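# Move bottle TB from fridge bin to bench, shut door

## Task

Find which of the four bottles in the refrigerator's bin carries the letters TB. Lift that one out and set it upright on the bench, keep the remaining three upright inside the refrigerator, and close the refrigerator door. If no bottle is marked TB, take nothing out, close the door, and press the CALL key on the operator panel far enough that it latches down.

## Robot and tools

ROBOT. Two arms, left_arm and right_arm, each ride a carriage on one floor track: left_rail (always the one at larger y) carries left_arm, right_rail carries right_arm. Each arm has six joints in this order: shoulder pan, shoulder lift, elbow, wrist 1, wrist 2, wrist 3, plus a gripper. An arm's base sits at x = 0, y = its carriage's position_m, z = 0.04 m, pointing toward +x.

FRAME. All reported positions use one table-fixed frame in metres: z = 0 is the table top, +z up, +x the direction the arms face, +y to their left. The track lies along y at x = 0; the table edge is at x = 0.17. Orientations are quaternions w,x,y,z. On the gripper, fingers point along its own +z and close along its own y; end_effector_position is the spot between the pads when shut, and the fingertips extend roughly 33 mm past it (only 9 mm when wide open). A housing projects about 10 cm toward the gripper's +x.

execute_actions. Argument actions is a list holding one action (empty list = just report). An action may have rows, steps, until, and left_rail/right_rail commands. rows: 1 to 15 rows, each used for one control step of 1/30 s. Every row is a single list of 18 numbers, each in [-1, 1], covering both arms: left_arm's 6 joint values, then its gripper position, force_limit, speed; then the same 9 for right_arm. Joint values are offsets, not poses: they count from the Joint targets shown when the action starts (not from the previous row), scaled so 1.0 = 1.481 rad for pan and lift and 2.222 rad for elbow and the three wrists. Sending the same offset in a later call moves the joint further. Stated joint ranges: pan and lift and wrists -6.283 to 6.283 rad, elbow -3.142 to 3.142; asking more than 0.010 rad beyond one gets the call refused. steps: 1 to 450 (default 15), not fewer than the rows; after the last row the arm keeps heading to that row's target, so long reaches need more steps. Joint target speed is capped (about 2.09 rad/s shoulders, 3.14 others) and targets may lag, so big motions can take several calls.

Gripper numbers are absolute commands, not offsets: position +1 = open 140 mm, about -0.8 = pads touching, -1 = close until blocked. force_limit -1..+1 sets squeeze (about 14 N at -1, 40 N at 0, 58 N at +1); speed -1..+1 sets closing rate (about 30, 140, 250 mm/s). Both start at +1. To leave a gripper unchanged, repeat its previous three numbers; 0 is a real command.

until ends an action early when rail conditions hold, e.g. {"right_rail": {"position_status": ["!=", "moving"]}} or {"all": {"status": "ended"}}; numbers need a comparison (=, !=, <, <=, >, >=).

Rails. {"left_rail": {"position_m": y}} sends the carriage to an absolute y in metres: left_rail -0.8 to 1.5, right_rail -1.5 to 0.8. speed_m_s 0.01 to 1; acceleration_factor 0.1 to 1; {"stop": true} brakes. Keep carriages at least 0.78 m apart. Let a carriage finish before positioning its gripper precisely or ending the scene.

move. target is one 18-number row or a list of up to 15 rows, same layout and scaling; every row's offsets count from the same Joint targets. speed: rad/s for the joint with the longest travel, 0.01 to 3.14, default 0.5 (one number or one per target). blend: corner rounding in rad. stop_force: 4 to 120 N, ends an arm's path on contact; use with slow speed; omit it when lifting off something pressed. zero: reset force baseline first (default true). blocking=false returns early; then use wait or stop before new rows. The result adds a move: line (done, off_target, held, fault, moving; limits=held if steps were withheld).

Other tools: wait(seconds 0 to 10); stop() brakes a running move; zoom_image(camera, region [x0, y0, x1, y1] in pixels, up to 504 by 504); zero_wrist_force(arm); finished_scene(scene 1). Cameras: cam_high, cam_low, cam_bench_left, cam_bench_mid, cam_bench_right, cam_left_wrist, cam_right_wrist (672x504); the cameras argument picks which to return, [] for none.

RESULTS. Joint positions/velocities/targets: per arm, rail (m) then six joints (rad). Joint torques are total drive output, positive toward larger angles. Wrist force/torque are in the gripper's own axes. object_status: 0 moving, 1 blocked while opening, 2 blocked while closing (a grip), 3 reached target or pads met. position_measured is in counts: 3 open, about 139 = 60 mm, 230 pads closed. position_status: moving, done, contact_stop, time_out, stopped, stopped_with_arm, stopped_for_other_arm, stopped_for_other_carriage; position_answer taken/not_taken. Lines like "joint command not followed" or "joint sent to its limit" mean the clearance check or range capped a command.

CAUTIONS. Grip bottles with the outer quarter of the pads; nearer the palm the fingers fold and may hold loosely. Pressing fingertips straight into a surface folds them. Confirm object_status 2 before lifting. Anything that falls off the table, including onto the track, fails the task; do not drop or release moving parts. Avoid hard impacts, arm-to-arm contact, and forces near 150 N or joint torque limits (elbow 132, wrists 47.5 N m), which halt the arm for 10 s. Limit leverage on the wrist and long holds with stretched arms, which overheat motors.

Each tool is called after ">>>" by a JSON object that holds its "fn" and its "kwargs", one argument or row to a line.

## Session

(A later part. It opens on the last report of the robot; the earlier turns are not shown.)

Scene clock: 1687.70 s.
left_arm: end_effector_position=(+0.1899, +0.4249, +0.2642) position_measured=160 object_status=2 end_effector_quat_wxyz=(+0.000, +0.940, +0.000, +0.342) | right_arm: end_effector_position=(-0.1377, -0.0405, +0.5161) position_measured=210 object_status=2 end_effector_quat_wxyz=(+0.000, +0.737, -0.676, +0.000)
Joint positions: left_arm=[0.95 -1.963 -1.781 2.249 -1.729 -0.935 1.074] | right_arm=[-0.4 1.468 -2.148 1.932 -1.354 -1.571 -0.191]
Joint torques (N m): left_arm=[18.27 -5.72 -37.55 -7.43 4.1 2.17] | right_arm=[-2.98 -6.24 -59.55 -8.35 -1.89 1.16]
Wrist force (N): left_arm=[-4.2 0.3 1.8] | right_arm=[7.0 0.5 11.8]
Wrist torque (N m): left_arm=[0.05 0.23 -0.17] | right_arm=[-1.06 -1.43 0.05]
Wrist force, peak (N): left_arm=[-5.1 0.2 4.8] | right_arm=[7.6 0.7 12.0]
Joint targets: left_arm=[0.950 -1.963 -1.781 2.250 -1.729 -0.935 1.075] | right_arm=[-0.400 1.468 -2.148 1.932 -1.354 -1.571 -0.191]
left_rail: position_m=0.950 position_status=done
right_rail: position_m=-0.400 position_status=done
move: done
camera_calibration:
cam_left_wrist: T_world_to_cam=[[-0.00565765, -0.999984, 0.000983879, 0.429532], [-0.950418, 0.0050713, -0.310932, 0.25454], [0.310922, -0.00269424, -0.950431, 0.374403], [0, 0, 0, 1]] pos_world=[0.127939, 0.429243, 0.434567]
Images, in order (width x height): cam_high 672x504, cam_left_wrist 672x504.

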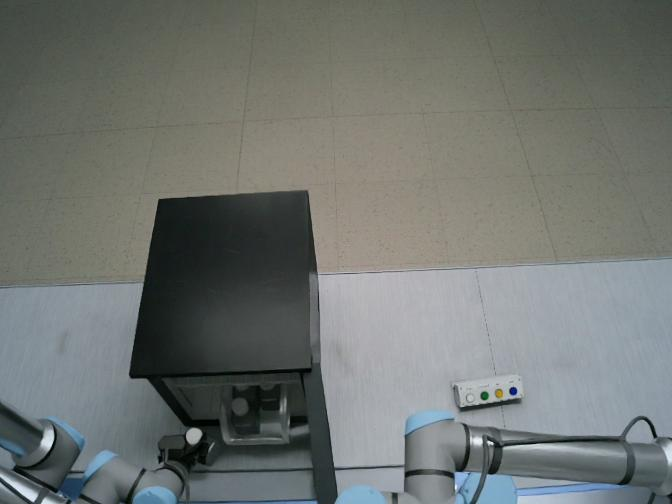

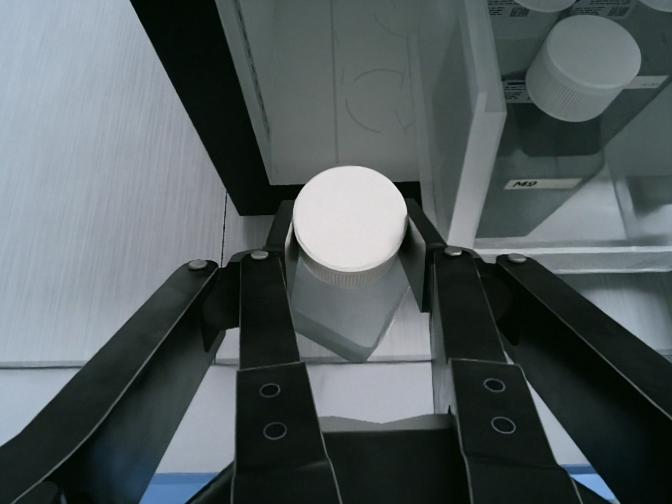

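>>> {"fn": "move", "kwargs": {
  "target": [
    [0.1126,0.0082,0.0088,-0.0705,0.0185,0.0919,-1,0.2,-1,0,0,0,0,0,0,-1,0.3,-1],
    [0.2268,0.0391,0.0075,-0.1520,0.0274,0.1895,-1,0.2,-1,0,0,0,0,0,0,-1,0.3,-1]
  ],
  "speed": 0.2,
  "blend": 0.02,
  "stop_force": 12,
  "cameras": ["cam_left_wrist"]
}}

Scene clock: 1700.07 s.
left_arm: end_effector_position=(+0.3594, +0.4245, +0.2640) position_measured=160 object_status=2 end_effector_quat_wxyz=(+0.000, +0.940, +0.001, +0.342) | right_arm: end_effector_position=(-0.1377, -0.0405, +0.5161) position_measured=210 object_status=2 end_effector_quat_wxyz=(+0.000, +0.737, -0.676, +0.000)
Joint positions: left_arm=[0.95 -1.635 -1.725 2.266 -2.058 -0.875 1.486] | right_arm=[-0.4 1.468 -2.148 1.932 -1.354 -1.571 -0.191]
Joint torques (N m): left_arm=[-11.4 -48.91 -62.33 -1.22 0.39 -1.75] | right_arm=[-5.05 -6.82 -45.41 -2.54 -2.06 1.19]
Wrist force (N): left_arm=[-4.8 -0.4 0.7] | right_arm=[7.0 1.2 13.1]
Wrist torque (N m): left_arm=[-0.07 0.41 0.01] | right_arm=[-1.05 -1.43 0.04]
Wrist force, peak (N): left_arm=[-44.2 3.7 -3.3] | right_arm=[7.2 1.3 13.7]
Joint targets: left_arm=[0.950 -1.635 -1.725 2.266 -2.058 -0.875 1.486] | right_arm=[-0.400 1.468 -2.148 1.932 -1.354 -1.571 -0.191]
left_rail: position_m=0.950 position_status=done
right_rail: position_m=-0.400 position_status=done
move: contact (left_arm); path passed 1 of 2 targets
camera_calibration:
cam_left_wrist: T_world_to_cam=[[-0.00521812, -0.999985, 0.00156051, 0.42981], [-0.950629, 0.00447634, -0.310297, 0.415745], [0.310286, -0.00310263, -0.950638, 0.322032], [0, 0, 0, 1]] pos_world=[0.297541, 0.428942, 0.43447]
Images, in order (width x height): cam_left_wrist 672x504.

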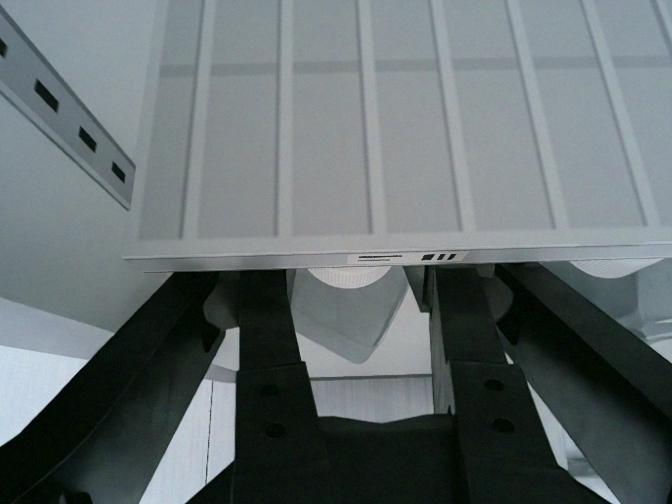

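>>> {"fn": "move", "kwargs": {
  "target": [-0.0007,0.0105,0.0075,-0.0141,0.0003,-0.0003,-1,0.2,-1,0,0,0,0,0,0,-1,0.3,-1],
  "speed": 0.03,
  "stop_force": 5,
  "cameras": ["cam_left_wrist"]
}}

Scene clock: 1711.77 s.
left_arm: end_effector_position=(+0.3592, +0.4246, +0.2542) position_measured=160 object_status=2 end_effector_quat_wxyz=(+0.000, +0.940, +0.000, +0.342) | right_arm: end_effector_position=(-0.1377, -0.0405, +0.5160) position_measured=210 object_status=2 end_effector_quat_wxyz=(+0.000, +0.737, -0.676, +0.000)
Joint positions: left_arm=[0.95 -1.636 -1.714 2.278 -2.08 -0.875 1.485] | right_arm=[-0.4 1.468 -2.148 1.932 -1.354 -1.571 -0.191]
Joint torques (N m): left_arm=[14.38 -48.46 -64.99 -2.52 2.8 0.4] | right_arm=[-4.48 -7.09 -53.43 -4.9 -2.16 1.69]
Wrist force (N): left_arm=[-4.3 -0.4 0.5] | right_arm=[7.1 2.3 7.9]
Wrist torque (N m): left_arm=[-0.09 0.38 -0.01] | right_arm=[-1.07 -1.38 0.04]
Wrist force, peak (N): left_arm=[4.9 -3.0 -15.4] | right_arm=[7.1 1.2 13.5]
Joint targets: left_arm=[0.950 -1.636 -1.714 2.278 -2.080 -0.875 1.485] | right_arm=[-0.400 1.468 -2.148 1.932 -1.354 -1.571 -0.191]
left_rail: position_m=0.950 position_status=done
right_rail: position_m=-0.400 position_status=done
move: contact (left_arm)
camera_calibration:
cam_left_wrist: T_world_to_cam=[[-0.00562786, -0.999983, 0.00120652, 0.430096], [-0.950488, 0.0049744, -0.310722, 0.412342], [0.310711, -0.00289548, -0.9505, 0.312533], [0, 0, 0, 1]] pos_world=[0.297239, 0.428943, 0.424668]
Images, in order (width x height): cam_left_wrist 672x504.

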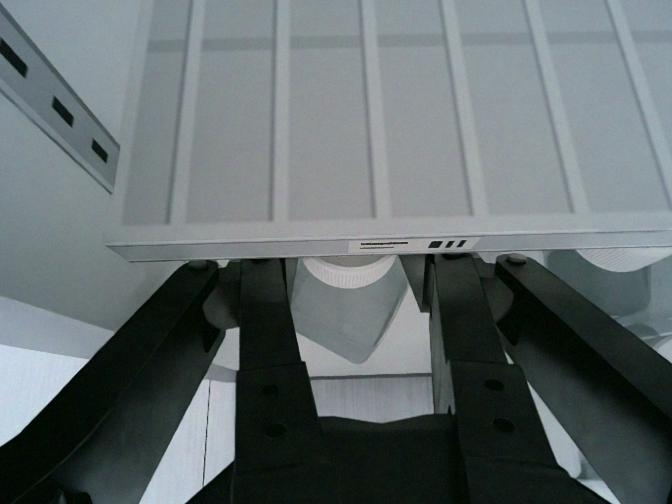

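>>> {"fn": "execute_actions", "kwargs": {
  "actions": [
    {"rows": [[0,0,0,0,0,0,-0.08,0.2,-1,0,0,0,0,0,0,-1,0.3,-1]], "steps": 35}
  ],
  "cameras": ["cam_left_wrist"]
}}

>>> {"fn": "move", "kwargs": {
  "target": [
    [-0.1085,-0.0371,-0.0039,0.0875,-0.0085,-0.0926,-0.08,0.2,-1,0,0,0,0,0,0,-1,0.3,-1],
    [-0.2705,-0.0912,-0.0885,0.2868,-0.0378,-0.2228,-0.08,0.2,-1,0,0,0,0,0,0,-1,0.3,-1],
    [-0.2256,0.3231,-0.1762,0.3714,0.1806,-0.4207,1,0.2,0,0,0,0,0,0,0,-1,0.3,-1]
  ],
  "speed": [0.15, 0.5, 0.6],
  "blend": [0.03, 0.05, 0],
  "cameras": ["cam_left_wrist"]
}}

Scene clock: 1739.47 s.
left_arm: end_effector_position=(+0.3592, +0.4246, +0.2543) position_measured=139 object_status=3 end_effector_quat_wxyz=(+0.000, +0.940, +0.000, +0.342) | right_arm: end_effector_position=(-0.1377, -0.0405, +0.5161) position_measured=210 object_status=2 end_effector_quat_wxyz=(+0.000, +0.737, -0.676, +0.000)
Joint positions: left_arm=[0.95 -1.636 -1.714 2.278 -2.08 -0.875 1.485] | right_arm=[-0.4 1.468 -2.148 1.932 -1.354 -1.571 -0.191]
Joint torques (N m): left_arm=[14.54 -41.95 -55.45 -7.38 0.1 0.29] | right_arm=[-1.99 -6.05 -64.05 -9.27 -2.41 2.05]
Wrist force (N): left_arm=[-1.8 -0.3 -2.4] | right_arm=[7.1 2.3 10.5]
Wrist torque (N m): left_arm=[-0.06 0.37 0.00] | right_arm=[-1.07 -1.43 0.04]
Wrist force, peak (N): left_arm=[-4.8 -0.5 0.6] | right_arm=[7.5 2.6 11.0]
Joint targets: left_arm=[0.950 -1.636 -1.714 2.278 -2.080 -0.875 1.485] | right_arm=[-0.400 1.468 -2.148 1.932 -1.354 -1.571 -0.191]
left_rail: position_m=0.950 position_status=done
right_rail: position_m=-0.400 position_status=done
camera_calibration:
cam_left_wrist: T_world_to_cam=[[-0.00565953, -0.999983, 0.00130053, 0.430065], [-0.950458, 0.00497501, -0.310812, 0.412372], [0.310801, -0.00299515, -0.95047, 0.312537], [0, 0, 0, 1]] pos_world=[0.297239, 0.428943, 0.424668]
Images, in order (width x height): cam_left_wrist 672x504.

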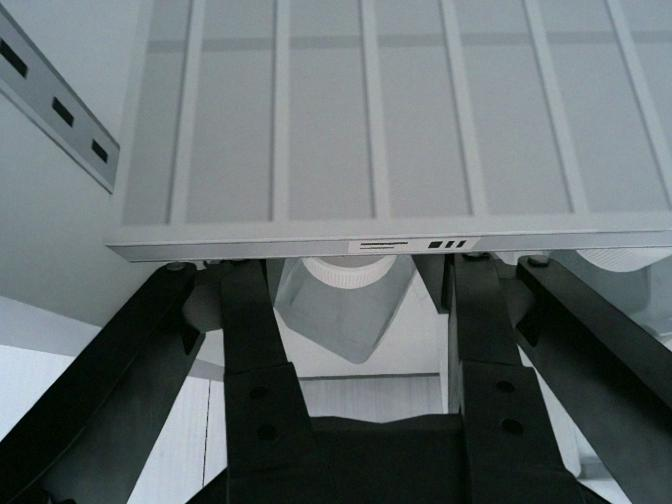

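Scene clock: 1744.27 s.
left_arm: end_effector_position=(+0.2080, +0.2149, +0.2662) position_measured=3 object_status=0 end_effector_quat_wxyz=(+0.000, +0.793, +0.000, +0.609) | right_arm: end_effector_position=(-0.1377, -0.0405, +0.5161) position_measured=210 object_status=2 end_effector_quat_wxyz=(+0.000, +0.737, -0.676, +0.000)
Joint positions: left_arm=[0.95 -1.97 -1.236 1.886 -1.255 -0.474 0.551] | right_arm=[-0.4 1.468 -2.148 1.932 -1.354 -1.571 -0.191]
Joint torques (N m): left_arm=[18.21 -46.65 -56.39 2.42 3.03 -1.7] | right_arm=[-4.02 -6.74 -63.58 -8.68 -1.82 2.16]
Wrist force (N): left_arm=[-2.4 -1.6 -3.4] | right_arm=[7.1 2.3 10.5]
Wrist torque (N m): left_arm=[-0.11 0.45 0.01] | right_arm=[-1.06 -1.41 0.04]
Wrist force, peak (N): left_arm=[-4.8 0.3 -2.9] | right_arm=[7.5 2.6 10.9]
Joint targets: left_arm=[0.950 -1.970 -1.236 1.886 -1.255 -0.474 0.551] | right_arm=[-0.400 1.468 -2.148 1.932 -1.354 -1.571 -0.191]
left_rail: position_m=0.950 position_status=done
right_rail: position_m=-0.400 position_status=done
move: done
camera_calibration:
cam_left_wrist: T_world_to_cam=[[-0.00557203, -0.999981, -0.00278526, 0.220602], [-0.600149, 0.005572, -0.799869, 0.330625], [0.799869, -0.00278532, -0.600168, 0.175194], [0, 0, 0, 1]] pos_world=[0.0595208, 0.219243, 0.370217]
Images, in order (width x height): cam_left_wrist 672x504.

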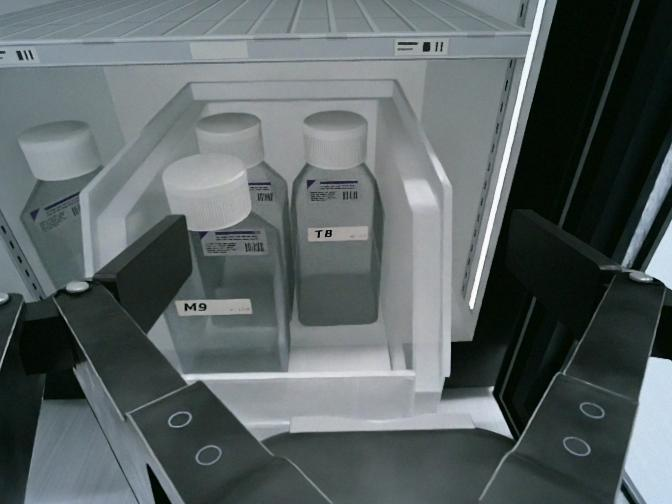

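>>> {"fn": "zoom_image", "kwargs": {
  "camera": "cam_left_wrist",
  "region": [285, 160, 395, 260]
}}

>>> {"fn": "zoom_image", "kwargs": {
  "camera": "cam_left_wrist",
  "region": [0, 90, 300, 320]
}}

Scaled by 4.582 from the camera's 672x504 image, which has a finer 960x720 frame.

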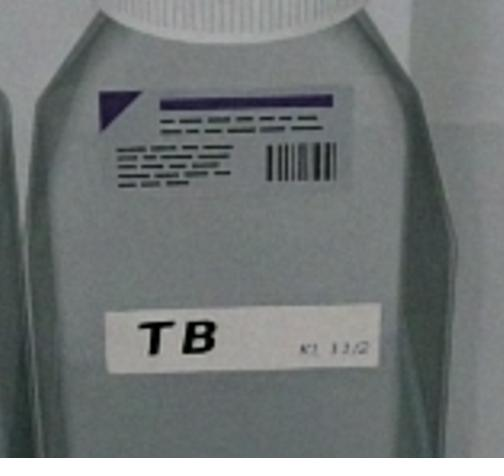

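Scaled by 1.680 from the camera's 672x504 image, which has a finer 960x720 frame.

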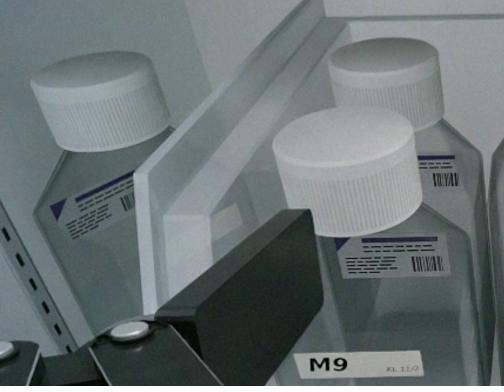

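>>> {"fn": "zoom_image", "kwargs": {
  "camera": "cam_left_wrist",
  "region": [270, 70, 470, 270]
}}

Scaled by 2.520 from the camera's 672x504 image, which has a finer 960x720 frame.

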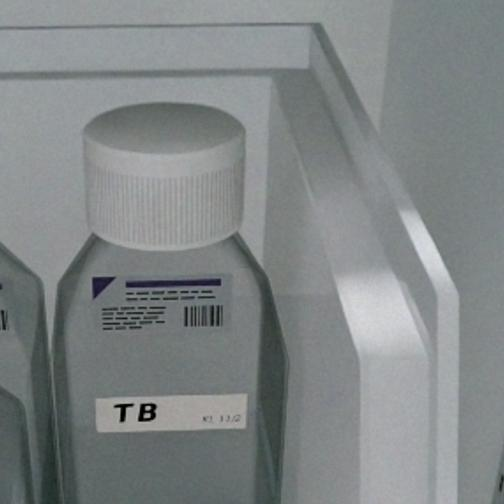

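>>> {"fn": "move", "kwargs": {
  "target": [0.1230,-0.1601,-0.0133,-0.2197,-0.1508,0.3232,-0.164,0.2,0,0,0,0,0,0,0,-1,0.3,-1],
  "speed": 0.5,
  "cameras": ["cam_left_wrist"]
}}

Scene clock: 1823.17 s.
left_arm: end_effector_position=(+0.2587, +0.2220, +0.3502) position_measured=149 object_status=3 end_effector_quat_wxyz=(+0.000, +0.924, +0.000, +0.383) | right_arm: end_effector_position=(-0.1377, -0.0405, +0.5161) position_measured=210 object_status=2 end_effector_quat_wxyz=(+0.000, +0.737, -0.676, +0.000)
Joint positions: left_arm=[0.95 -1.788 -1.473 1.857 -1.743 -0.809 1.268] | right_arm=[-0.4 1.468 -2.148 1.932 -1.354 -1.571 -0.191]
Joint torques (N m): left_arm=[17.85 -71.78 -66.54 -8.08 -0.02 2.43] | right_arm=[-5.84 -5.24 -63.1 -8.94 -2.13 1.92]
Wrist force (N): left_arm=[-2.1 -0.1 -1.5] | right_arm=[7.2 2.3 10.2]
Wrist torque (N m): left_arm=[0.00 0.32 -0.12] | right_arm=[-1.07 -1.43 0.04]
Wrist force, peak (N): left_arm=[-3.4 -1.4 -4.5] | right_arm=[7.3 2.5 11.0]
Joint targets: left_arm=[0.950 -1.788 -1.473 1.857 -1.743 -0.809 1.269] | right_arm=[-0.400 1.468 -2.148 1.932 -1.354 -1.571 -0.191]
left_rail: position_m=0.950 position_status=done
right_rail: position_m=-0.400 position_status=done
move: done
camera_calibration:
cam_left_wrist: T_world_to_cam=[[-0.00626937, -0.99998, 0.000240692, 0.227356], [-0.919554, 0.00567056, -0.392922, 0.368328], [0.392913, -0.0026847, -0.919572, 0.402258], [0, 0, 0, 1]] pos_world=[0.18207, 0.226343, 0.514574]
Images, in order (width x height): cam_left_wrist 672x504.

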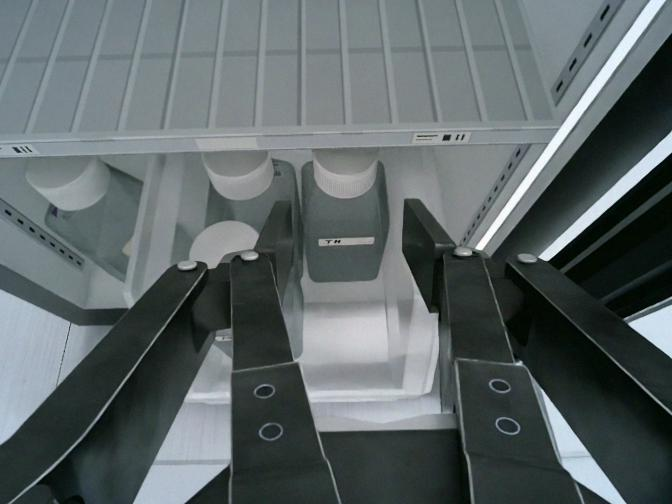

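>>> {"fn": "move", "kwargs": {
  "target": [
    [-0.0007,0.0459,0.0473,-0.0774,-0.0001,-0.0006,-0.164,0.2,0,0,0,0,0,0,0,-1,0.3,-1],
    [0.0469,0.0561,0.0463,-0.1134,0.0056,0.0428,-0.164,0.2,0,0,0,0,0,0,0,-1,0.3,-1]
  ],
  "speed": 0.12,
  "blend": 0.01,
  "stop_force": 8,
  "cameras": ["cam_left_wrist"]
}}

Scene clock: 1836.47 s.
left_arm: end_effector_position=(+0.3088, +0.2220, +0.2567) position_measured=149 object_status=3 end_effector_quat_wxyz=(+0.000, +0.924, +0.000, +0.383) | right_arm: end_effector_position=(-0.1377, -0.0405, +0.5161) position_measured=210 object_status=2 end_effector_quat_wxyz=(+0.000, +0.737, -0.676, +0.000)
Joint positions: left_arm=[0.95 -1.718 -1.39 1.96 -1.995 -0.796 1.364] | right_arm=[-0.4 1.468 -2.148 1.932 -1.354 -1.571 -0.191]
Joint torques (N m): left_arm=[17.14 -38.84 -61.47 -7.85 3.64 2.14] | right_arm=[-7.66 -9.83 -62.4 -8.57 -2.21 1.16]
Wrist force (N): left_arm=[-2.4 -0.2 -2.3] | right_arm=[7.1 2.3 10.6]
Wrist torque (N m): left_arm=[0.05 0.46 -0.13] | right_arm=[-1.07 -1.42 0.04]
Wrist force, peak (N): left_arm=[-2.3 -0.3 -3.3] | right_arm=[7.6 2.4 10.9]
Joint targets: left_arm=[0.950 -1.718 -1.390 1.960 -1.995 -0.796 1.364] | right_arm=[-0.400 1.468 -2.148 1.932 -1.354 -1.571 -0.191]
left_rail: position_m=0.950 position_status=done
right_rail: position_m=-0.400 position_status=done
move: done
camera_calibration:
cam_left_wrist: T_world_to_cam=[[-0.00636142, -0.99998, 0.000199945, 0.227732], [-0.919605, 0.00577157, -0.392801, 0.377558], [0.392792, -0.00268264, -0.919624, 0.296551], [0, 0, 0, 1]] pos_world=[0.23217, 0.226343, 0.420974]
Images, in order (width x height): cam_left_wrist 672x504.

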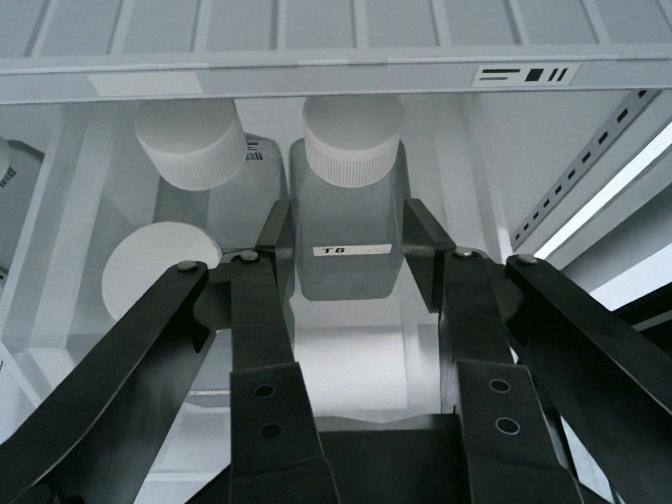

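>>> {"fn": "move", "kwargs": {
  "target": [0.0470,0.0108,-0.0013,-0.0367,0.0035,0.0437,-0.164,0.2,0,0,0,0,0,0,0,-1,0.3,-1],
  "speed": 0.06,
  "stop_force": 10,
  "cameras": ["cam_left_wrist"]
}}

Scene clock: 1846.43 s.
left_arm: end_effector_position=(+0.3588, +0.2220, +0.2567) position_measured=149 object_status=3 end_effector_quat_wxyz=(+0.000, +0.924, +0.000, +0.383) | right_arm: end_effector_position=(-0.1377, -0.0405, +0.5161) position_measured=210 object_status=2 end_effector_quat_wxyz=(+0.000, +0.737, -0.676, +0.000)
Joint positions: left_arm=[0.95 -1.649 -1.374 1.957 -2.076 -0.788 1.461] | right_arm=[-0.4 1.468 -2.148 1.932 -1.354 -1.571 -0.191]
Joint torques (N m): left_arm=[18.38 -41.7 -62.18 -8.07 3.73 2.12] | right_arm=[-6 -6.09 -61.2 -8.71 -2.41 2.09]
Wrist force (N): left_arm=[-2.3 0.5 -2.4] | right_arm=[7.2 2.1 10.1]
Wrist torque (N m): left_arm=[-0.07 0.43 -0.15] | right_arm=[-1.10 -1.43 0.03]
Wrist force, peak (N): left_arm=[-3.0 0.4 -3.5] | right_arm=[7.8 2.2 10.8]
Joint targets: left_arm=[0.950 -1.649 -1.374 1.957 -2.076 -0.788 1.461] | right_arm=[-0.400 1.468 -2.148 1.932 -1.354 -1.571 -0.191]
left_rail: position_m=0.950 position_status=done
right_rail: position_m=-0.400 position_status=done
move: done
camera_calibration:
cam_left_wrist: T_world_to_cam=[[-0.00626017, -0.99998, 0.000464009, 0.22801], [-0.919607, 0.00557474, -0.392801, 0.423622], [0.39279, -0.0028857, -0.919624, 0.27705], [0, 0, 0, 1]] pos_world=[0.28217, 0.226443, 0.421075]
Images, in order (width x height): cam_left_wrist 672x504.

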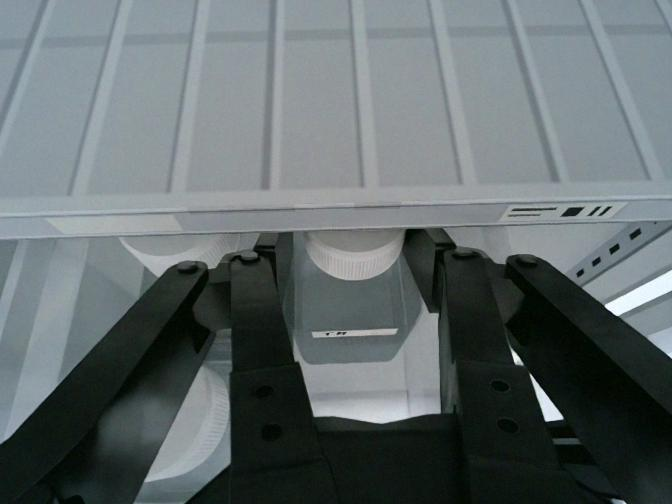

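>>> {"fn": "execute_actions", "kwargs": {
  "actions": [
    {"rows": [[0,0,0,0,0,0,-1,0.2,-1,0,0,0,0,0,0,-1,0.3,-1]], "steps": 40}
  ],
  "cameras": ["cam_left_wrist"]
}}

Scene clock: 1852.97 s.
left_arm: end_effector_position=(+0.3588, +0.2220, +0.2567) position_measured=161 object_status=2 end_effector_quat_wxyz=(+0.000, +0.924, +0.000, +0.383) | right_arm: end_effector_position=(-0.1377, -0.0405, +0.5161) position_measured=210 object_status=2 end_effector_quat_wxyz=(+0.000, +0.737, -0.676, +0.000)
Joint positions: left_arm=[0.95 -1.649 -1.374 1.957 -2.076 -0.788 1.461] | right_arm=[-0.4 1.468 -2.148 1.932 -1.354 -1.571 -0.191]
Joint torques (N m): left_arm=[14.38 -49.11 -40.95 -1.09 0.12 2.36] | right_arm=[-4.22 -7.72 -62.11 -8.75 -1.92 1.95]
Wrist force (N): left_arm=[-2.4 1.2 -2.7] | right_arm=[7.1 2.3 11.1]
Wrist torque (N m): left_arm=[-0.14 0.62 -0.22] | right_arm=[-1.05 -1.43 0.04]
Wrist force, peak (N): left_arm=[-1.4 1.5 -5.0] | right_arm=[7.2 2.0 11.7]
Joint targets: left_arm=[0.950 -1.649 -1.374 1.957 -2.076 -0.788 1.461] | right_arm=[-0.400 1.468 -2.148 1.932 -1.354 -1.571 -0.191]
left_rail: position_m=0.950 position_status=done
right_rail: position_m=-0.400 position_status=done
camera_calibration:
cam_left_wrist: T_world_to_cam=[[-0.00626017, -0.99998, 0.000464009, 0.22791], [-0.919607, 0.00557474, -0.392801, 0.423623], [0.39279, -0.0028857, -0.919624, 0.27705], [0, 0, 0, 1]] pos_world=[0.28217, 0.226343, 0.421075]
Images, in order (width x height): cam_left_wrist 672x504.

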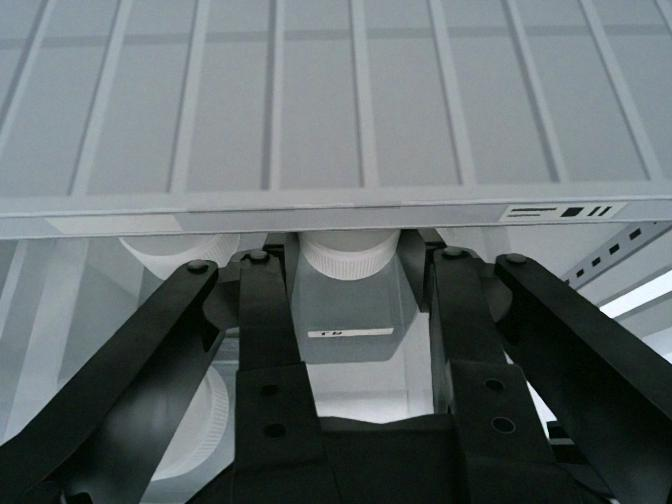

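>>> {"fn": "move", "kwargs": {
  "target": [
    [0.0003,-0.0019,-0.0041,0.0051,0,0.0004,-1,0.2,-1,0,0,0,0,0,0,-1,0.3,-1],
    [-0.0371,-0.0119,-0.0043,0.0365,-0.0026,-0.0346,-1,0.2,-1,0,0,0,0,0,0,-1,0.3,-1],
    [-0.0745,-0.0193,-0.0068,0.0680,-0.0065,-0.0689,-1,0.2,-1,0,0,0,0,0,0,-1,0.3,-1]
  ],
  "speed": 0.08,
  "blend": [0, 0.01, 0],
  "stop_force": 18,
  "cameras": ["cam_left_wrist"]
}}

Scene clock: 1882.60 s.
left_arm: end_effector_position=(+0.2789, +0.2190, +0.2683) position_measured=161 object_status=2 end_effector_quat_wxyz=(+0.000, +0.924, +0.000, +0.383) | right_arm: end_effector_position=(-0.1377, -0.0405, +0.5161) position_measured=210 object_status=2 end_effector_quat_wxyz=(+0.000, +0.737, -0.676, +0.000)
Joint positions: left_arm=[0.95 -1.759 -1.402 1.942 -1.925 -0.803 1.308] | right_arm=[-0.4 1.468 -2.148 1.932 -1.354 -1.571 -0.191]
Joint torques (N m): left_arm=[-10.02 -77.65 -65.11 -0.89 0.96 -1.68] | right_arm=[-7.78 -4.72 -59.57 -8.83 -2.21 1.28]
Wrist force (N): left_arm=[-4.9 -1.1 0.4] | right_arm=[7.1 1.6 9.9]
Wrist torque (N m): left_arm=[-0.11 0.34 0.00] | right_arm=[-1.20 -1.40 0.04]
Wrist force, peak (N): left_arm=[-6.1 -1.5 1.5] | right_arm=[7.5 2.5 11.6]
Joint targets: left_arm=[0.950 -1.759 -1.402 1.942 -1.925 -0.803 1.308] | right_arm=[-0.400 1.468 -2.148 1.932 -1.354 -1.571 -0.191]
left_rail: position_m=0.950 position_status=done
right_rail: position_m=-0.400 position_status=done
move: done
camera_calibration:
cam_left_wrist: T_world_to_cam=[[-0.00640233, -0.999979, 0.000291183, 0.224509], [-0.919605, 0.00577336, -0.392801, 0.354727], [0.392792, -0.00278262, -0.919623, 0.318938], [0, 0, 0, 1]] pos_world=[0.20237, 0.223343, 0.432575]
Images, in order (width x height): cam_left_wrist 672x504.

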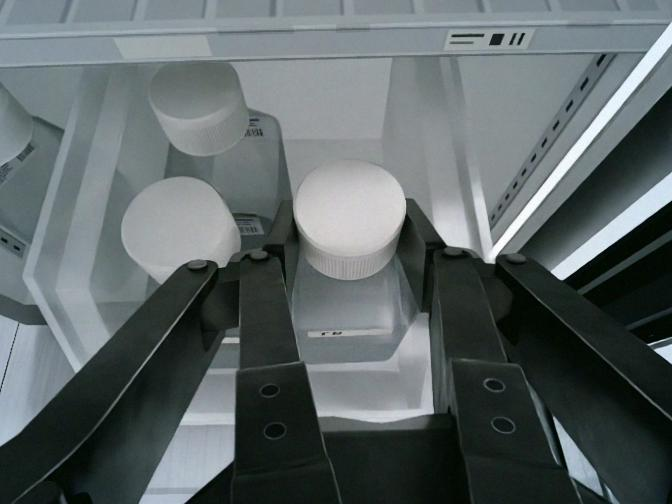

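>>> {"fn": "move", "kwargs": {
  "target": [
    [0,-0.0237,-0.0190,0.0348,0,0,-1,0.2,-1,0,0,0,0,0,0,-1,0.3,-1],
    [0,-0.0450,-0.0417,0.0717,0,0,-1,0.2,-1,0,0,0,0,0,0,-1,0.3,-1],
    [-0.1437,-0.0426,-0.0741,0.1867,-0.0266,-0.1247,-1,0.2,-1,0,0,0,0,0,0,-1,0.3,-1]
  ],
  "speed": [0.08,0.08,0.2],
  "blend": [0.01,0.02,0],
  "stop_force": 25,
  "cameras": ["cam_left_wrist", "cam_high"]
}}

Scene clock: 1914.83 s.
left_arm: end_effector_position=(+0.1200, +0.2190, +0.3703) position_measured=161 object_status=2 end_effector_quat_wxyz=(+0.000, +0.924, +0.000, +0.383) | right_arm: end_effector_position=(-0.1377, -0.0405, +0.5161) position_measured=210 object_status=2 end_effector_quat_wxyz=(+0.000, +0.737, -0.676, +0.000)
Joint positions: left_arm=[0.95 -1.972 -1.465 1.777 -1.51 -0.862 1.031] | right_arm=[-0.4 1.468 -2.148 1.932 -1.354 -1.571 -0.191]
Joint torques (N m): left_arm=[-11.84 -40.24 -70.51 0.1 0.43 -1.88] | right_arm=[-8.57 -4.67 -57.6 -8.16 -2.67 0.82]
Wrist force (N): left_arm=[-4.4 -0.3 0.6] | right_arm=[7.4 1.8 10.1]
Wrist torque (N m): left_arm=[0.01 0.24 0.03] | right_arm=[-1.16 -1.47 0.04]
Wrist force, peak (N): left_arm=[-6.0 -0.4 -1.7] | right_arm=[7.4 2.0 10.6]
Joint targets: left_arm=[0.950 -1.972 -1.465 1.777 -1.510 -0.862 1.031] | right_arm=[-0.400 1.468 -2.148 1.932 -1.354 -1.571 -0.191]
left_rail: position_m=0.950 position_status=done
right_rail: position_m=-0.400 position_status=done
move: done
camera_calibration:
cam_left_wrist: T_world_to_cam=[[-0.0063505, -0.99998, 0.000424755, 0.223388], [-0.919642, 0.00567349, -0.392717, 0.248686], [0.392707, -0.00288457, -0.919659, 0.475292], [0, 0, 0, 1]] pos_world=[0.0434701, 0.223343, 0.534675]
Images, in order (width x height): cam_high 672x504, cam_left_wrist 672x504.

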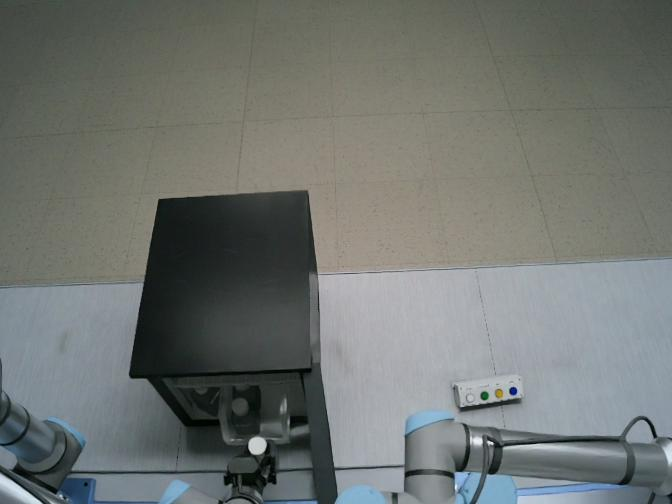

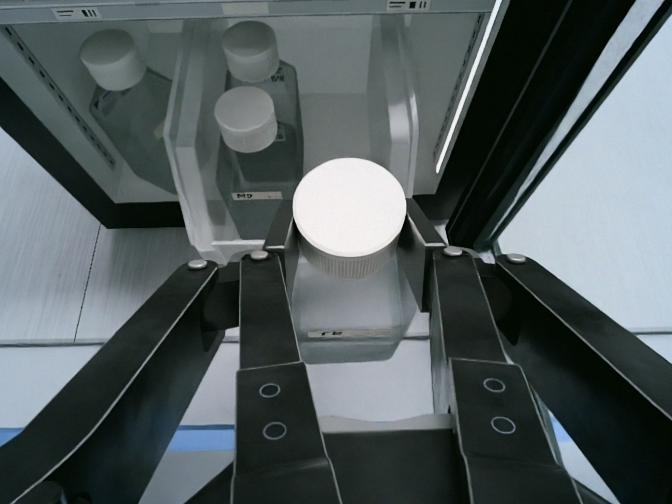

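>>> {"fn": "zoom_image", "kwargs": {
  "camera": "cam_left_wrist",
  "region": [280, 300, 420, 370]
}}

>>> {"fn": "execute_actions", "kwargs": {
  "actions": [
    {"left_rail": {"position_m": 1.33, "speed_m_s": 0.3, "acceleration_factor": 0.3}, "steps": 150, "until": {"left_rail": {"position_status": ["!=", "moving"]}}}
  ],
  "cameras": ["cam_left_wrist"]
}}

Scaled by 3.600 from the camera's 672x504 image, which has a finer 960x720 frame.

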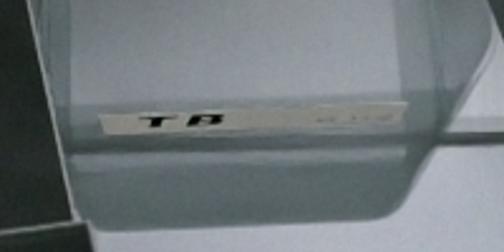

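Scene clock: 1921.20 s.
left_arm: end_effector_position=(+0.1200, +0.5989, +0.3703) position_measured=161 object_status=2 end_effector_quat_wxyz=(+0.000, +0.924, +0.000, +0.383) | right_arm: end_effector_position=(-0.1377, -0.0405, +0.5161) position_measured=210 object_status=2 end_effector_quat_wxyz=(+0.000, +0.737, -0.676, +0.000)
Joint positions: left_arm=[1.33 -1.972 -1.465 1.777 -1.51 -0.862 1.031] | right_arm=[-0.4 1.468 -2.148 1.932 -1.354 -1.571 -0.191]
Joint torques (N m): left_arm=[2.62 -70.33 -51.66 -1.02 1.92 -1.56] | right_arm=[-5.2 -6.59 -58.85 -8.53 -2.74 0.35]
Wrist force (N): left_arm=[-4.4 0.1 0.4] | right_arm=[7.4 2.4 9.7]
Wrist torque (N m): left_arm=[0.10 0.25 0.02] | right_arm=[-1.02 -1.50 0.03]
Wrist force, peak (N): left_arm=[-5.0 1.4 0.1] | right_arm=[7.5 2.3 10.3]
Joint targets: left_arm=[1.330 -1.972 -1.465 1.777 -1.510 -0.862 1.031] | right_arm=[-0.400 1.468 -2.148 1.932 -1.354 -1.571 -0.191]
Tool commands: left_gripper/position=-1.0 left_gripper/force_limit=+0.2 left_gripper/speed=-1.0 right_gripper/position=-1.0 right_gripper/force_limit=+0.3 right_gripper/speed=-1.0
left_rail: position_m=1.330 speed_m_s=0.30 position_status=done
right_rail: position_m=-0.400 position_status=done
camera_calibration:
cam_left_wrist: T_world_to_cam=[[-0.0063505, -0.99998, 0.000424755, 0.60338], [-0.919642, 0.00567349, -0.392717, 0.24653], [0.392707, -0.00288457, -0.919659, 0.476388], [0, 0, 0, 1]] pos_world=[0.0434701, 0.603343, 0.534675]
Images, in order (width x height): cam_left_wrist 672x504.

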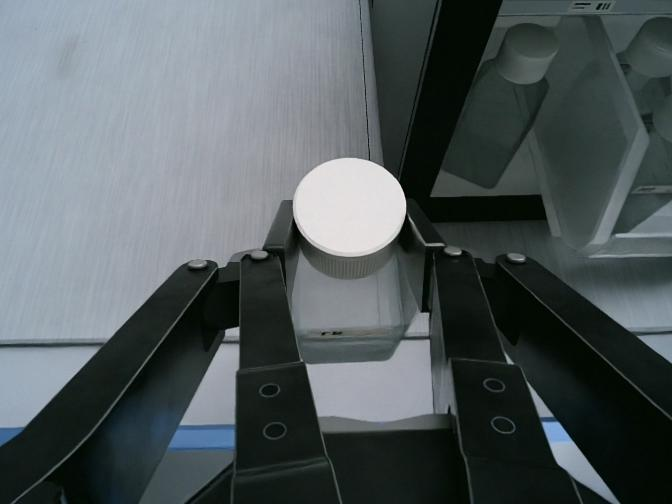

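>>> {"fn": "move", "kwargs": {
  "target": [
    [0.2452,-0.2107,0.1735,-0.1835,0.0348,0.2188,-1,0.2,-1,0,0,0,0,0,0,-1,0.3,-1],
    [0.2452,-0.0783,0.2583,-0.3565,0.0348,0.2188,-1,0.2,-1,0,0,0,0,0,0,-1,0.3,-1]
  ],
  "speed": [0.35, 0.25],
  "blend": [0.05, 0],
  "cameras": ["cam_left_wrist"]
}}

Scene clock: 1941.67 s.
left_arm: end_effector_position=(+0.3954, +0.8000, +0.1907) position_measured=161 object_status=2 end_effector_quat_wxyz=(+0.000, +0.924, +0.000, +0.383) | right_arm: end_effector_position=(-0.1377, -0.0405, +0.5161) position_measured=210 object_status=2 end_effector_quat_wxyz=(+0.000, +0.737, -0.676, +0.000)
Joint positions: left_arm=[1.33 -1.609 -1.581 2.351 -2.302 -0.785 1.517] | right_arm=[-0.4 1.468 -2.148 1.932 -1.354 -1.571 -0.191]
Joint torques (N m): left_arm=[14.93 -21.23 -29.4 -8.6 4.3 2.17] | right_arm=[-6.51 -7.31 -56.35 -8.48 -3.01 0.75]
Wrist force (N): left_arm=[-5.0 -0.3 -0.2] | right_arm=[7.0 2.4 9.9]
Wrist torque (N m): left_arm=[-0.04 0.40 -0.08] | right_arm=[-1.04 -1.41 0.03]
Wrist force, peak (N): left_arm=[-6.6 1.3 -2.4] | right_arm=[7.7 2.4 10.4]
Joint targets: left_arm=[1.330 -1.609 -1.581 2.351 -2.303 -0.785 1.517] | right_arm=[-0.400 1.468 -2.148 1.932 -1.354 -1.571 -0.191]
left_rail: position_m=1.330 speed_m_s=0.30 position_status=done
right_rail: position_m=-0.400 position_status=done
move: done
camera_calibration:
cam_left_wrist: T_world_to_cam=[[-0.00602749, -0.999982, 0.000668198, 0.806011], [-0.91901, 0.00527602, -0.394199, 0.428458], [0.394188, -0.00299011, -0.919025, 0.203058], [0, 0, 0, 1]] pos_world=[0.318572, 0.804343, 0.354975]
Images, in order (width x height): cam_left_wrist 672x504.

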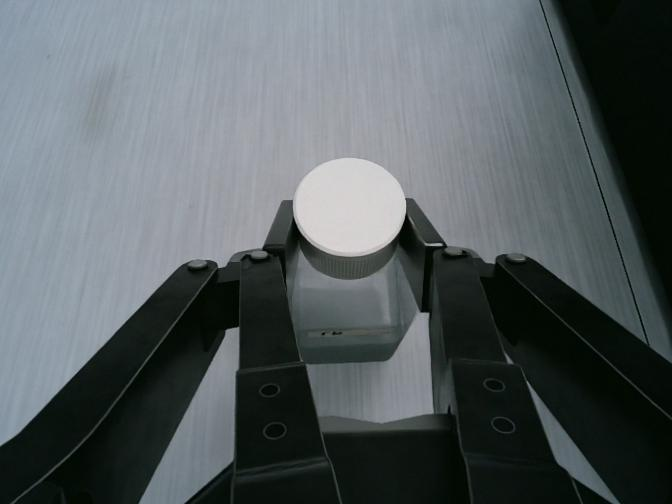

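>>> {"fn": "move", "kwargs": {
  "target": [0,0.0246,0.0082,-0.0246,0,0,-1,0.2,-1,0,0,0,0,0,0,-1,0.3,-1],
  "speed": 0.03,
  "stop_force": 5,
  "cameras": ["cam_left_wrist"]
}}

Scene clock: 1947.60 s.
left_arm: end_effector_position=(+0.3954, +0.7999, +0.1729) position_measured=161 object_status=2 end_effector_quat_wxyz=(+0.000, +0.924, +0.000, +0.383) | right_arm: end_effector_position=(-0.1377, -0.0405, +0.5161) position_measured=210 object_status=2 end_effector_quat_wxyz=(+0.000, +0.737, -0.676, +0.000)
Joint positions: left_arm=[1.33 -1.609 -1.552 2.366 -2.347 -0.785 1.517] | right_arm=[-0.4 1.468 -2.148 1.932 -1.354 -1.571 -0.191]
Joint torques (N m): left_arm=[15.63 -52.24 -53.34 -1.57 0.68 1.66] | right_arm=[-7.51 -9.96 -55.59 -7.98 -3.42 0.91]
Wrist force (N): left_arm=[-0.4 0.5 -4.3] | right_arm=[6.9 2.1 10.0]
Wrist torque (N m): left_arm=[0.05 0.56 0.04] | right_arm=[-1.09 -1.38 0.03]
Wrist force, peak (N): left_arm=[7.5 0.7 -13.8] | right_arm=[7.4 2.2 10.3]
Joint targets: left_arm=[1.330 -1.609 -1.552 2.366 -2.347 -0.785 1.517] | right_arm=[-0.400 1.468 -2.148 1.932 -1.354 -1.571 -0.191]
left_rail: position_m=1.330 speed_m_s=0.30 position_status=done
right_rail: position_m=-0.400 position_status=done
move: contact (left_arm); left_arm: the wrist 1 is farthest, 0.011 rad from its target
camera_calibration:
cam_left_wrist: T_world_to_cam=[[-0.00602749, -0.999982, 0.000668198, 0.805923], [-0.91901, 0.00527602, -0.394199, 0.421402], [0.394188, -0.00299011, -0.919025, 0.186607], [0, 0, 0, 1]] pos_world=[0.318572, 0.804243, 0.337075]
Images, in order (width x height): cam_left_wrist 672x504.

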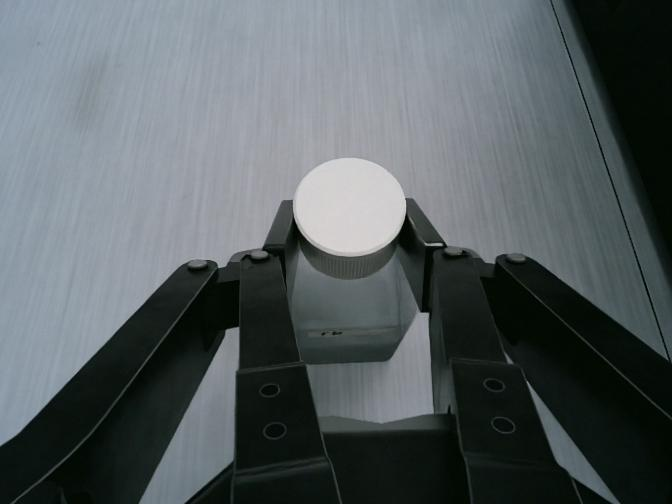

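>>> {"fn": "execute_actions", "kwargs": {
  "actions": [
    {"rows": [[0,0,0,0,0,0,-0.08,0.2,-1,0,0,0,0,0,0,-1,0.3,-1]], "steps": 35}
  ],
  "cameras": []
}}

>>> {"fn": "move", "kwargs": {
  "target": [
    [-0.1108,-0.0478,0.0014,0.1027,-0.0093,-0.1028,-0.08,0.2,-1,0,0,0,0,0,0,-1,0.3,-1],
    [-0.2762,0.1368,-0.0054,0.3546,0.1220,-0.4601,-0.08,0.2,-1,0,0,0,0,0,0,-1,0.3,-1]
  ],
  "speed": [0.15, 0.5],
  "blend": [0.03, 0],
  "cameras": ["cam_left_wrist"]
}}

Scene clock: 1966.23 s.
left_arm: end_effector_position=(+0.3954, +0.7999, +0.1729) position_measured=139 object_status=3 end_effector_quat_wxyz=(+0.000, +0.924, +0.000, +0.383) | right_arm: end_effector_position=(-0.1377, -0.0405, +0.5161) position_measured=210 object_status=2 end_effector_quat_wxyz=(+0.000, +0.737, -0.676, +0.000)
Joint positions: left_arm=[1.33 -1.609 -1.552 2.366 -2.347 -0.785 1.517] | right_arm=[-0.4 1.468 -2.148 1.932 -1.354 -1.571 -0.191]
Joint torques (N m): left_arm=[14.81 -50.49 -44.57 -6.71 2.65 0.08] | right_arm=[-6.54 -6.06 -54.64 -8.13 -3.14 1.17]
Wrist force (N): left_arm=[-2.7 0.1 -2.8] | right_arm=[7.5 2.1 9.8]
Wrist torque (N m): left_arm=[0.02 0.51 -0.05] | right_arm=[-1.10 -1.50 0.04]
Wrist force, peak (N): left_arm=[-0.2 1.0 -4.8] | right_arm=[7.4 2.4 10.3]
Joint targets: left_arm=[1.330 -1.609 -1.552 2.366 -2.347 -0.785 1.517] | right_arm=[-0.400 1.468 -2.148 1.932 -1.354 -1.571 -0.191]
left_rail: position_m=1.330 speed_m_s=0.30 position_status=done
right_rail: position_m=-0.400 position_status=done
No camera images: "cameras" was empty.

Scene clock: 1969.93 s.
left_arm: end_effector_position=(+0.2680, +0.7999, +0.1462) position_measured=139 object_status=3 end_effector_quat_wxyz=(+0.000, +0.793, +0.000, +0.609) | right_arm: end_effector_position=(-0.1377, -0.0405, +0.5161) position_measured=210 object_status=2 end_effector_quat_wxyz=(+0.000, +0.737, -0.676, +0.000)
Joint positions: left_arm=[1.33 -2.018 -1.349 2.354 -1.559 -0.514 0.495] | right_arm=[-0.4 1.468 -2.148 1.932 -1.354 -1.571 -0.191]
Joint torques (N m): left_arm=[-12.33 -24.51 -43.59 2.11 3.03 -2] | right_arm=[-7.1 -6.21 -54.66 -8.47 -2.96 0.4]
Wrist force (N): left_arm=[-2.9 -0.4 -3.3] | right_arm=[7.3 2.4 9.9]
Wrist torque (N m): left_arm=[0.16 0.48 0.07] | right_arm=[-1.03 -1.45 0.04]
Wrist force, peak (N): left_arm=[-3.9 -0.3 -4.0] | right_arm=[7.5 2.3 10.3]
Joint targets: left_arm=[1.330 -2.018 -1.349 2.354 -1.559 -0.514 0.495] | right_arm=[-0.400 1.468 -2.148 1.932 -1.354 -1.571 -0.191]
left_rail: position_m=1.330 speed_m_s=0.30 position_status=done
right_rail: position_m=-0.400 position_status=done
move: done
camera_calibration:
cam_left_wrist: T_world_to_cam=[[-0.00535148, -0.999982, -0.00282334, 0.805574], [-0.599974, 0.00546952, -0.800001, 0.267485], [0.800002, -0.00258726, -0.599992, 0.0565916], [0, 0, 0, 1]] pos_world=[0.119522, 0.804243, 0.250217]
Images, in order (width x height): cam_left_wrist 672x504.

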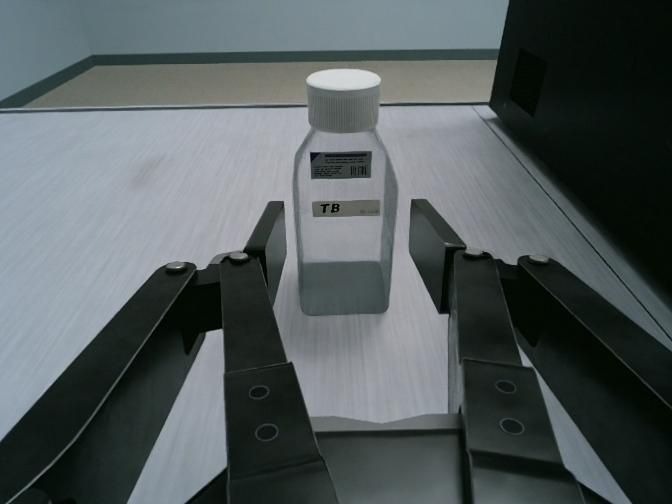

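>>> {"fn": "zoom_image", "kwargs": {
  "camera": "cam_left_wrist",
  "region": [300, 190, 390, 230]
}}

Scaled by 5.600 from the camera's 672x504 image, which has a finer 960x720 frame.

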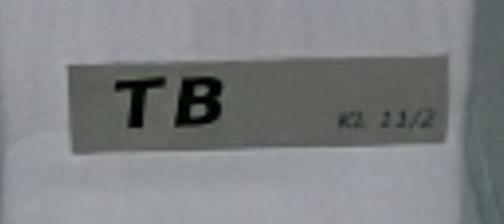

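>>> {"fn": "move", "kwargs": {
  "target": [-0.0611,-0.0257,-0.1645,0.0508,-0.0982,0.0914,-1,0.2,0,0,0,0,0,0,0,-1,0.3,-1],
  "speed": 0.5,
  "cameras": []
}}

>>> {"fn": "execute_actions", "kwargs": {
  "actions": [
    {"left_rail": {"position_m": 0.95, "speed_m_s": 0.5, "acceleration_factor": 0.4}, "steps": 150, "until": {"left_rail": {"position_status": ["!=", "moving"]}}}
  ],
  "cameras": ["cam_left_wrist", "cam_bench_left"]
}}

Scene clock: 2010.17 s.
left_arm: end_effector_position=(+0.1002, +0.6629, +0.2502) position_measured=233 object_status=3 end_effector_quat_wxyz=(+0.000, +0.866, +0.000, +0.500) | right_arm: end_effector_position=(-0.1377, -0.0405, +0.5161) position_measured=210 object_status=2 end_effector_quat_wxyz=(+0.000, +0.737, -0.676, +0.000)
Joint positions: left_arm=[1.33 -2.108 -1.387 1.988 -1.446 -0.732 0.697] | right_arm=[-0.4 1.468 -2.148 1.932 -1.354 -1.571 -0.191]
Joint torques (N m): left_arm=[-8.54 -71.92 -59.57 1.45 -0.53 2.5] | right_arm=[-9.96 -6.52 -53.8 -8.22 -3.16 0.38]
Wrist force (N): left_arm=[-2.6 -1.1 -3.4] | right_arm=[7.5 2.0 9.8]
Wrist torque (N m): left_arm=[-0.14 0.52 -0.22] | right_arm=[-1.13 -1.50 0.03]
Wrist force, peak (N): left_arm=[-1.3 0.7 -6.1] | right_arm=[7.3 2.7 10.4]
Joint targets: left_arm=[1.330 -2.108 -1.387 1.988 -1.446 -0.732 0.698] | right_arm=[-0.400 1.468 -2.148 1.932 -1.354 -1.571 -0.191]
left_rail: position_m=1.330 speed_m_s=0.30 position_status=done
right_rail: position_m=-0.400 position_status=done
move: done
No camera images: "cameras" was empty.

Scene clock: 2011.90 s.
left_arm: end_effector_position=(+0.1001, +0.2828, +0.2503) position_measured=233 object_status=3 end_effector_quat_wxyz=(+0.000, +0.866, +0.000, +0.500) | right_arm: end_effector_position=(-0.1377, -0.0405, +0.5161) position_measured=210 object_status=2 end_effector_quat_wxyz=(+0.000, +0.737, -0.676, +0.000)
Joint positions: left_arm=[0.95 -2.108 -1.387 1.988 -1.446 -0.732 0.698] | right_arm=[-0.4 1.468 -2.148 1.932 -1.354 -1.571 -0.191]
Joint torques (N m): left_arm=[-3.43 -56.03 -42.67 0.55 2.41 2.28] | right_arm=[-10.91 -8.11 -54.16 -7.92 -3.11 -0.05]
Wrist force (N): left_arm=[-2.3 -0.9 -3.5] | right_arm=[7.4 2.2 10.0]
Wrist torque (N m): left_arm=[-0.09 0.45 -0.22] | right_arm=[-1.07 -1.48 0.03]
Wrist force, peak (N): left_arm=[-2.7 -2.4 -3.3] | right_arm=[7.3 2.5 10.2]
Joint targets: left_arm=[0.950 -2.108 -1.387 1.988 -1.446 -0.732 0.698] | right_arm=[-0.400 1.468 -2.148 1.932 -1.354 -1.571 -0.191]
Tool commands: left_gripper/position=-1.0 left_gripper/force_limit=+0.2 left_gripper/speed=+0.0 right_gripper/position=-1.0 right_gripper/force_limit=+0.3 right_gripper/speed=-1.0
left_rail: position_m=0.950 speed_m_s=0.50 position_status=done
right_rail: position_m=-0.400 position_status=done
camera_calibration:
cam_left_wrist: T_world_to_cam=[[-0.00608747, -0.999981, -0.00110908, 0.287469], [-0.786477, 0.00547273, -0.617595, 0.225847], [0.617589, -0.00288733, -0.786495, 0.317132], [0, 0, 0, 1]] pos_world=[-0.0164842, 0.287143, 0.389223]
Images, in order (width x height): cam_bench_left 672x504, cam_left_wrist 672x504.

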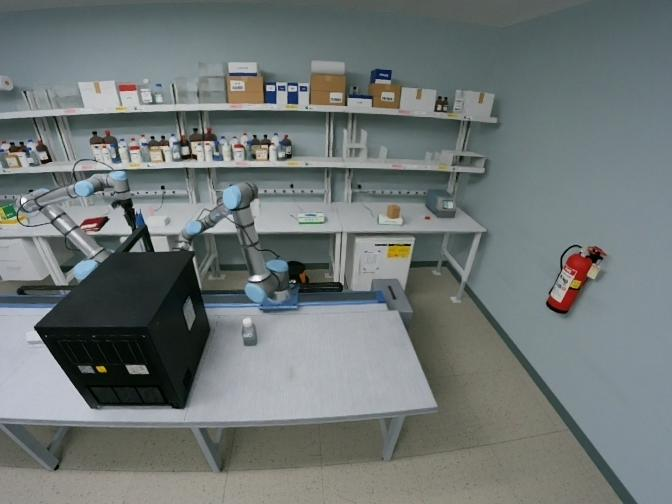

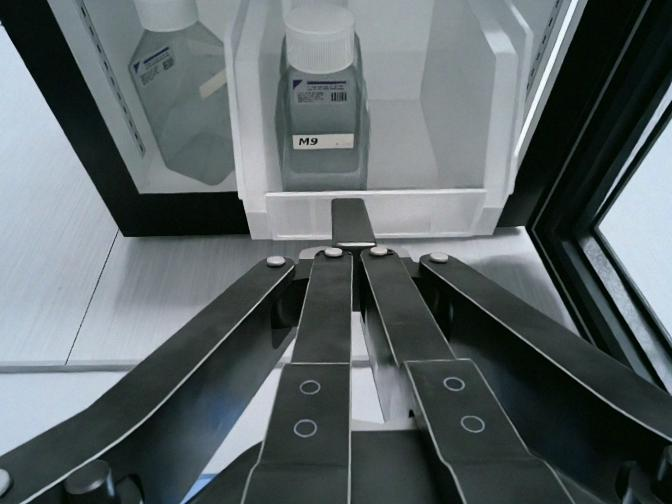

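>>> {"fn": "move", "kwargs": {
  "target": [
    [0.0365,0.0657,0.0450,-0.1102,0.0157,0.0284,-1,0.2,0,0,0,0,0,0,0,-1,0.3,-1],
    [0.1116,0.0570,0.0663,-0.1777,0.0449,0.0943,-1,0.2,0,0,0,0,0,0,0,-1,0.3,-1],
    [0.1509,0.0575,0.0744,-0.2181,0.0581,0.1335,-1,0.2,0,0,0,0,0,0,0,-1,0.3,-1]
  ],
  "speed": [0.25, 0.1, 0.1],
  "blend": 0.01,
  "stop_force": 30,
  "cameras": ["cam_left_wrist"]
}}

Scene clock: 2023.13 s.
left_arm: end_effector_position=(+0.2615, +0.2828, +0.1548) position_measured=233 object_status=3 end_effector_quat_wxyz=(+0.000, +0.866, +0.000, +0.500) | right_arm: end_effector_position=(-0.1377, -0.0405, +0.5161) position_measured=210 object_status=2 end_effector_quat_wxyz=(+0.000, +0.737, -0.676, +0.000)
Joint positions: left_arm=[0.95 -1.885 -1.302 2.153 -1.93 -0.603 0.994] | right_arm=[-0.4 1.468 -2.148 1.932 -1.354 -1.571 -0.191]
Joint torques (N m): left_arm=[17.21 -37.05 -22.78 -6.52 4.68 2.44] | right_arm=[-9.95 -6.27 -52.49 -8.2 -3.59 -0.07]
Wrist force (N): left_arm=[-4.2 -0.2 -3.8] | right_arm=[7.4 1.7 9.4]
Wrist torque (N m): left_arm=[0.18 0.26 -0.07] | right_arm=[-1.09 -1.48 0.04]
Wrist force, peak (N): left_arm=[-3.4 -0.5 -5.9] | right_arm=[7.5 2.1 10.3]
Joint targets: left_arm=[0.950 -1.885 -1.302 2.153 -1.930 -0.603 0.994] | right_arm=[-0.400 1.468 -2.148 1.932 -1.354 -1.571 -0.191]
left_rail: position_m=0.950 speed_m_s=0.50 position_status=done
right_rail: position_m=-0.400 position_status=done
move: done
camera_calibration:
cam_left_wrist: T_world_to_cam=[[-0.00594822, -0.999982, -0.00112569, 0.28833], [-0.786392, 0.00537307, -0.617705, 0.293853], [0.6177, -0.00278901, -0.786409, 0.142273], [0, 0, 0, 1]] pos_world=[0.144916, 0.287143, 0.293723]
Images, in order (width x height): cam_left_wrist 672x504.

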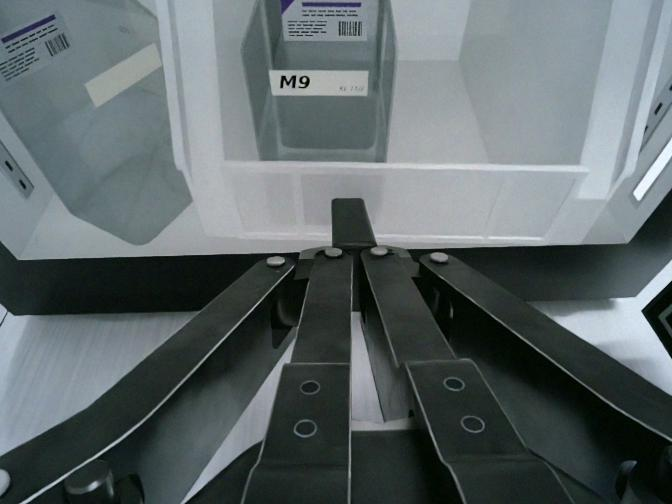

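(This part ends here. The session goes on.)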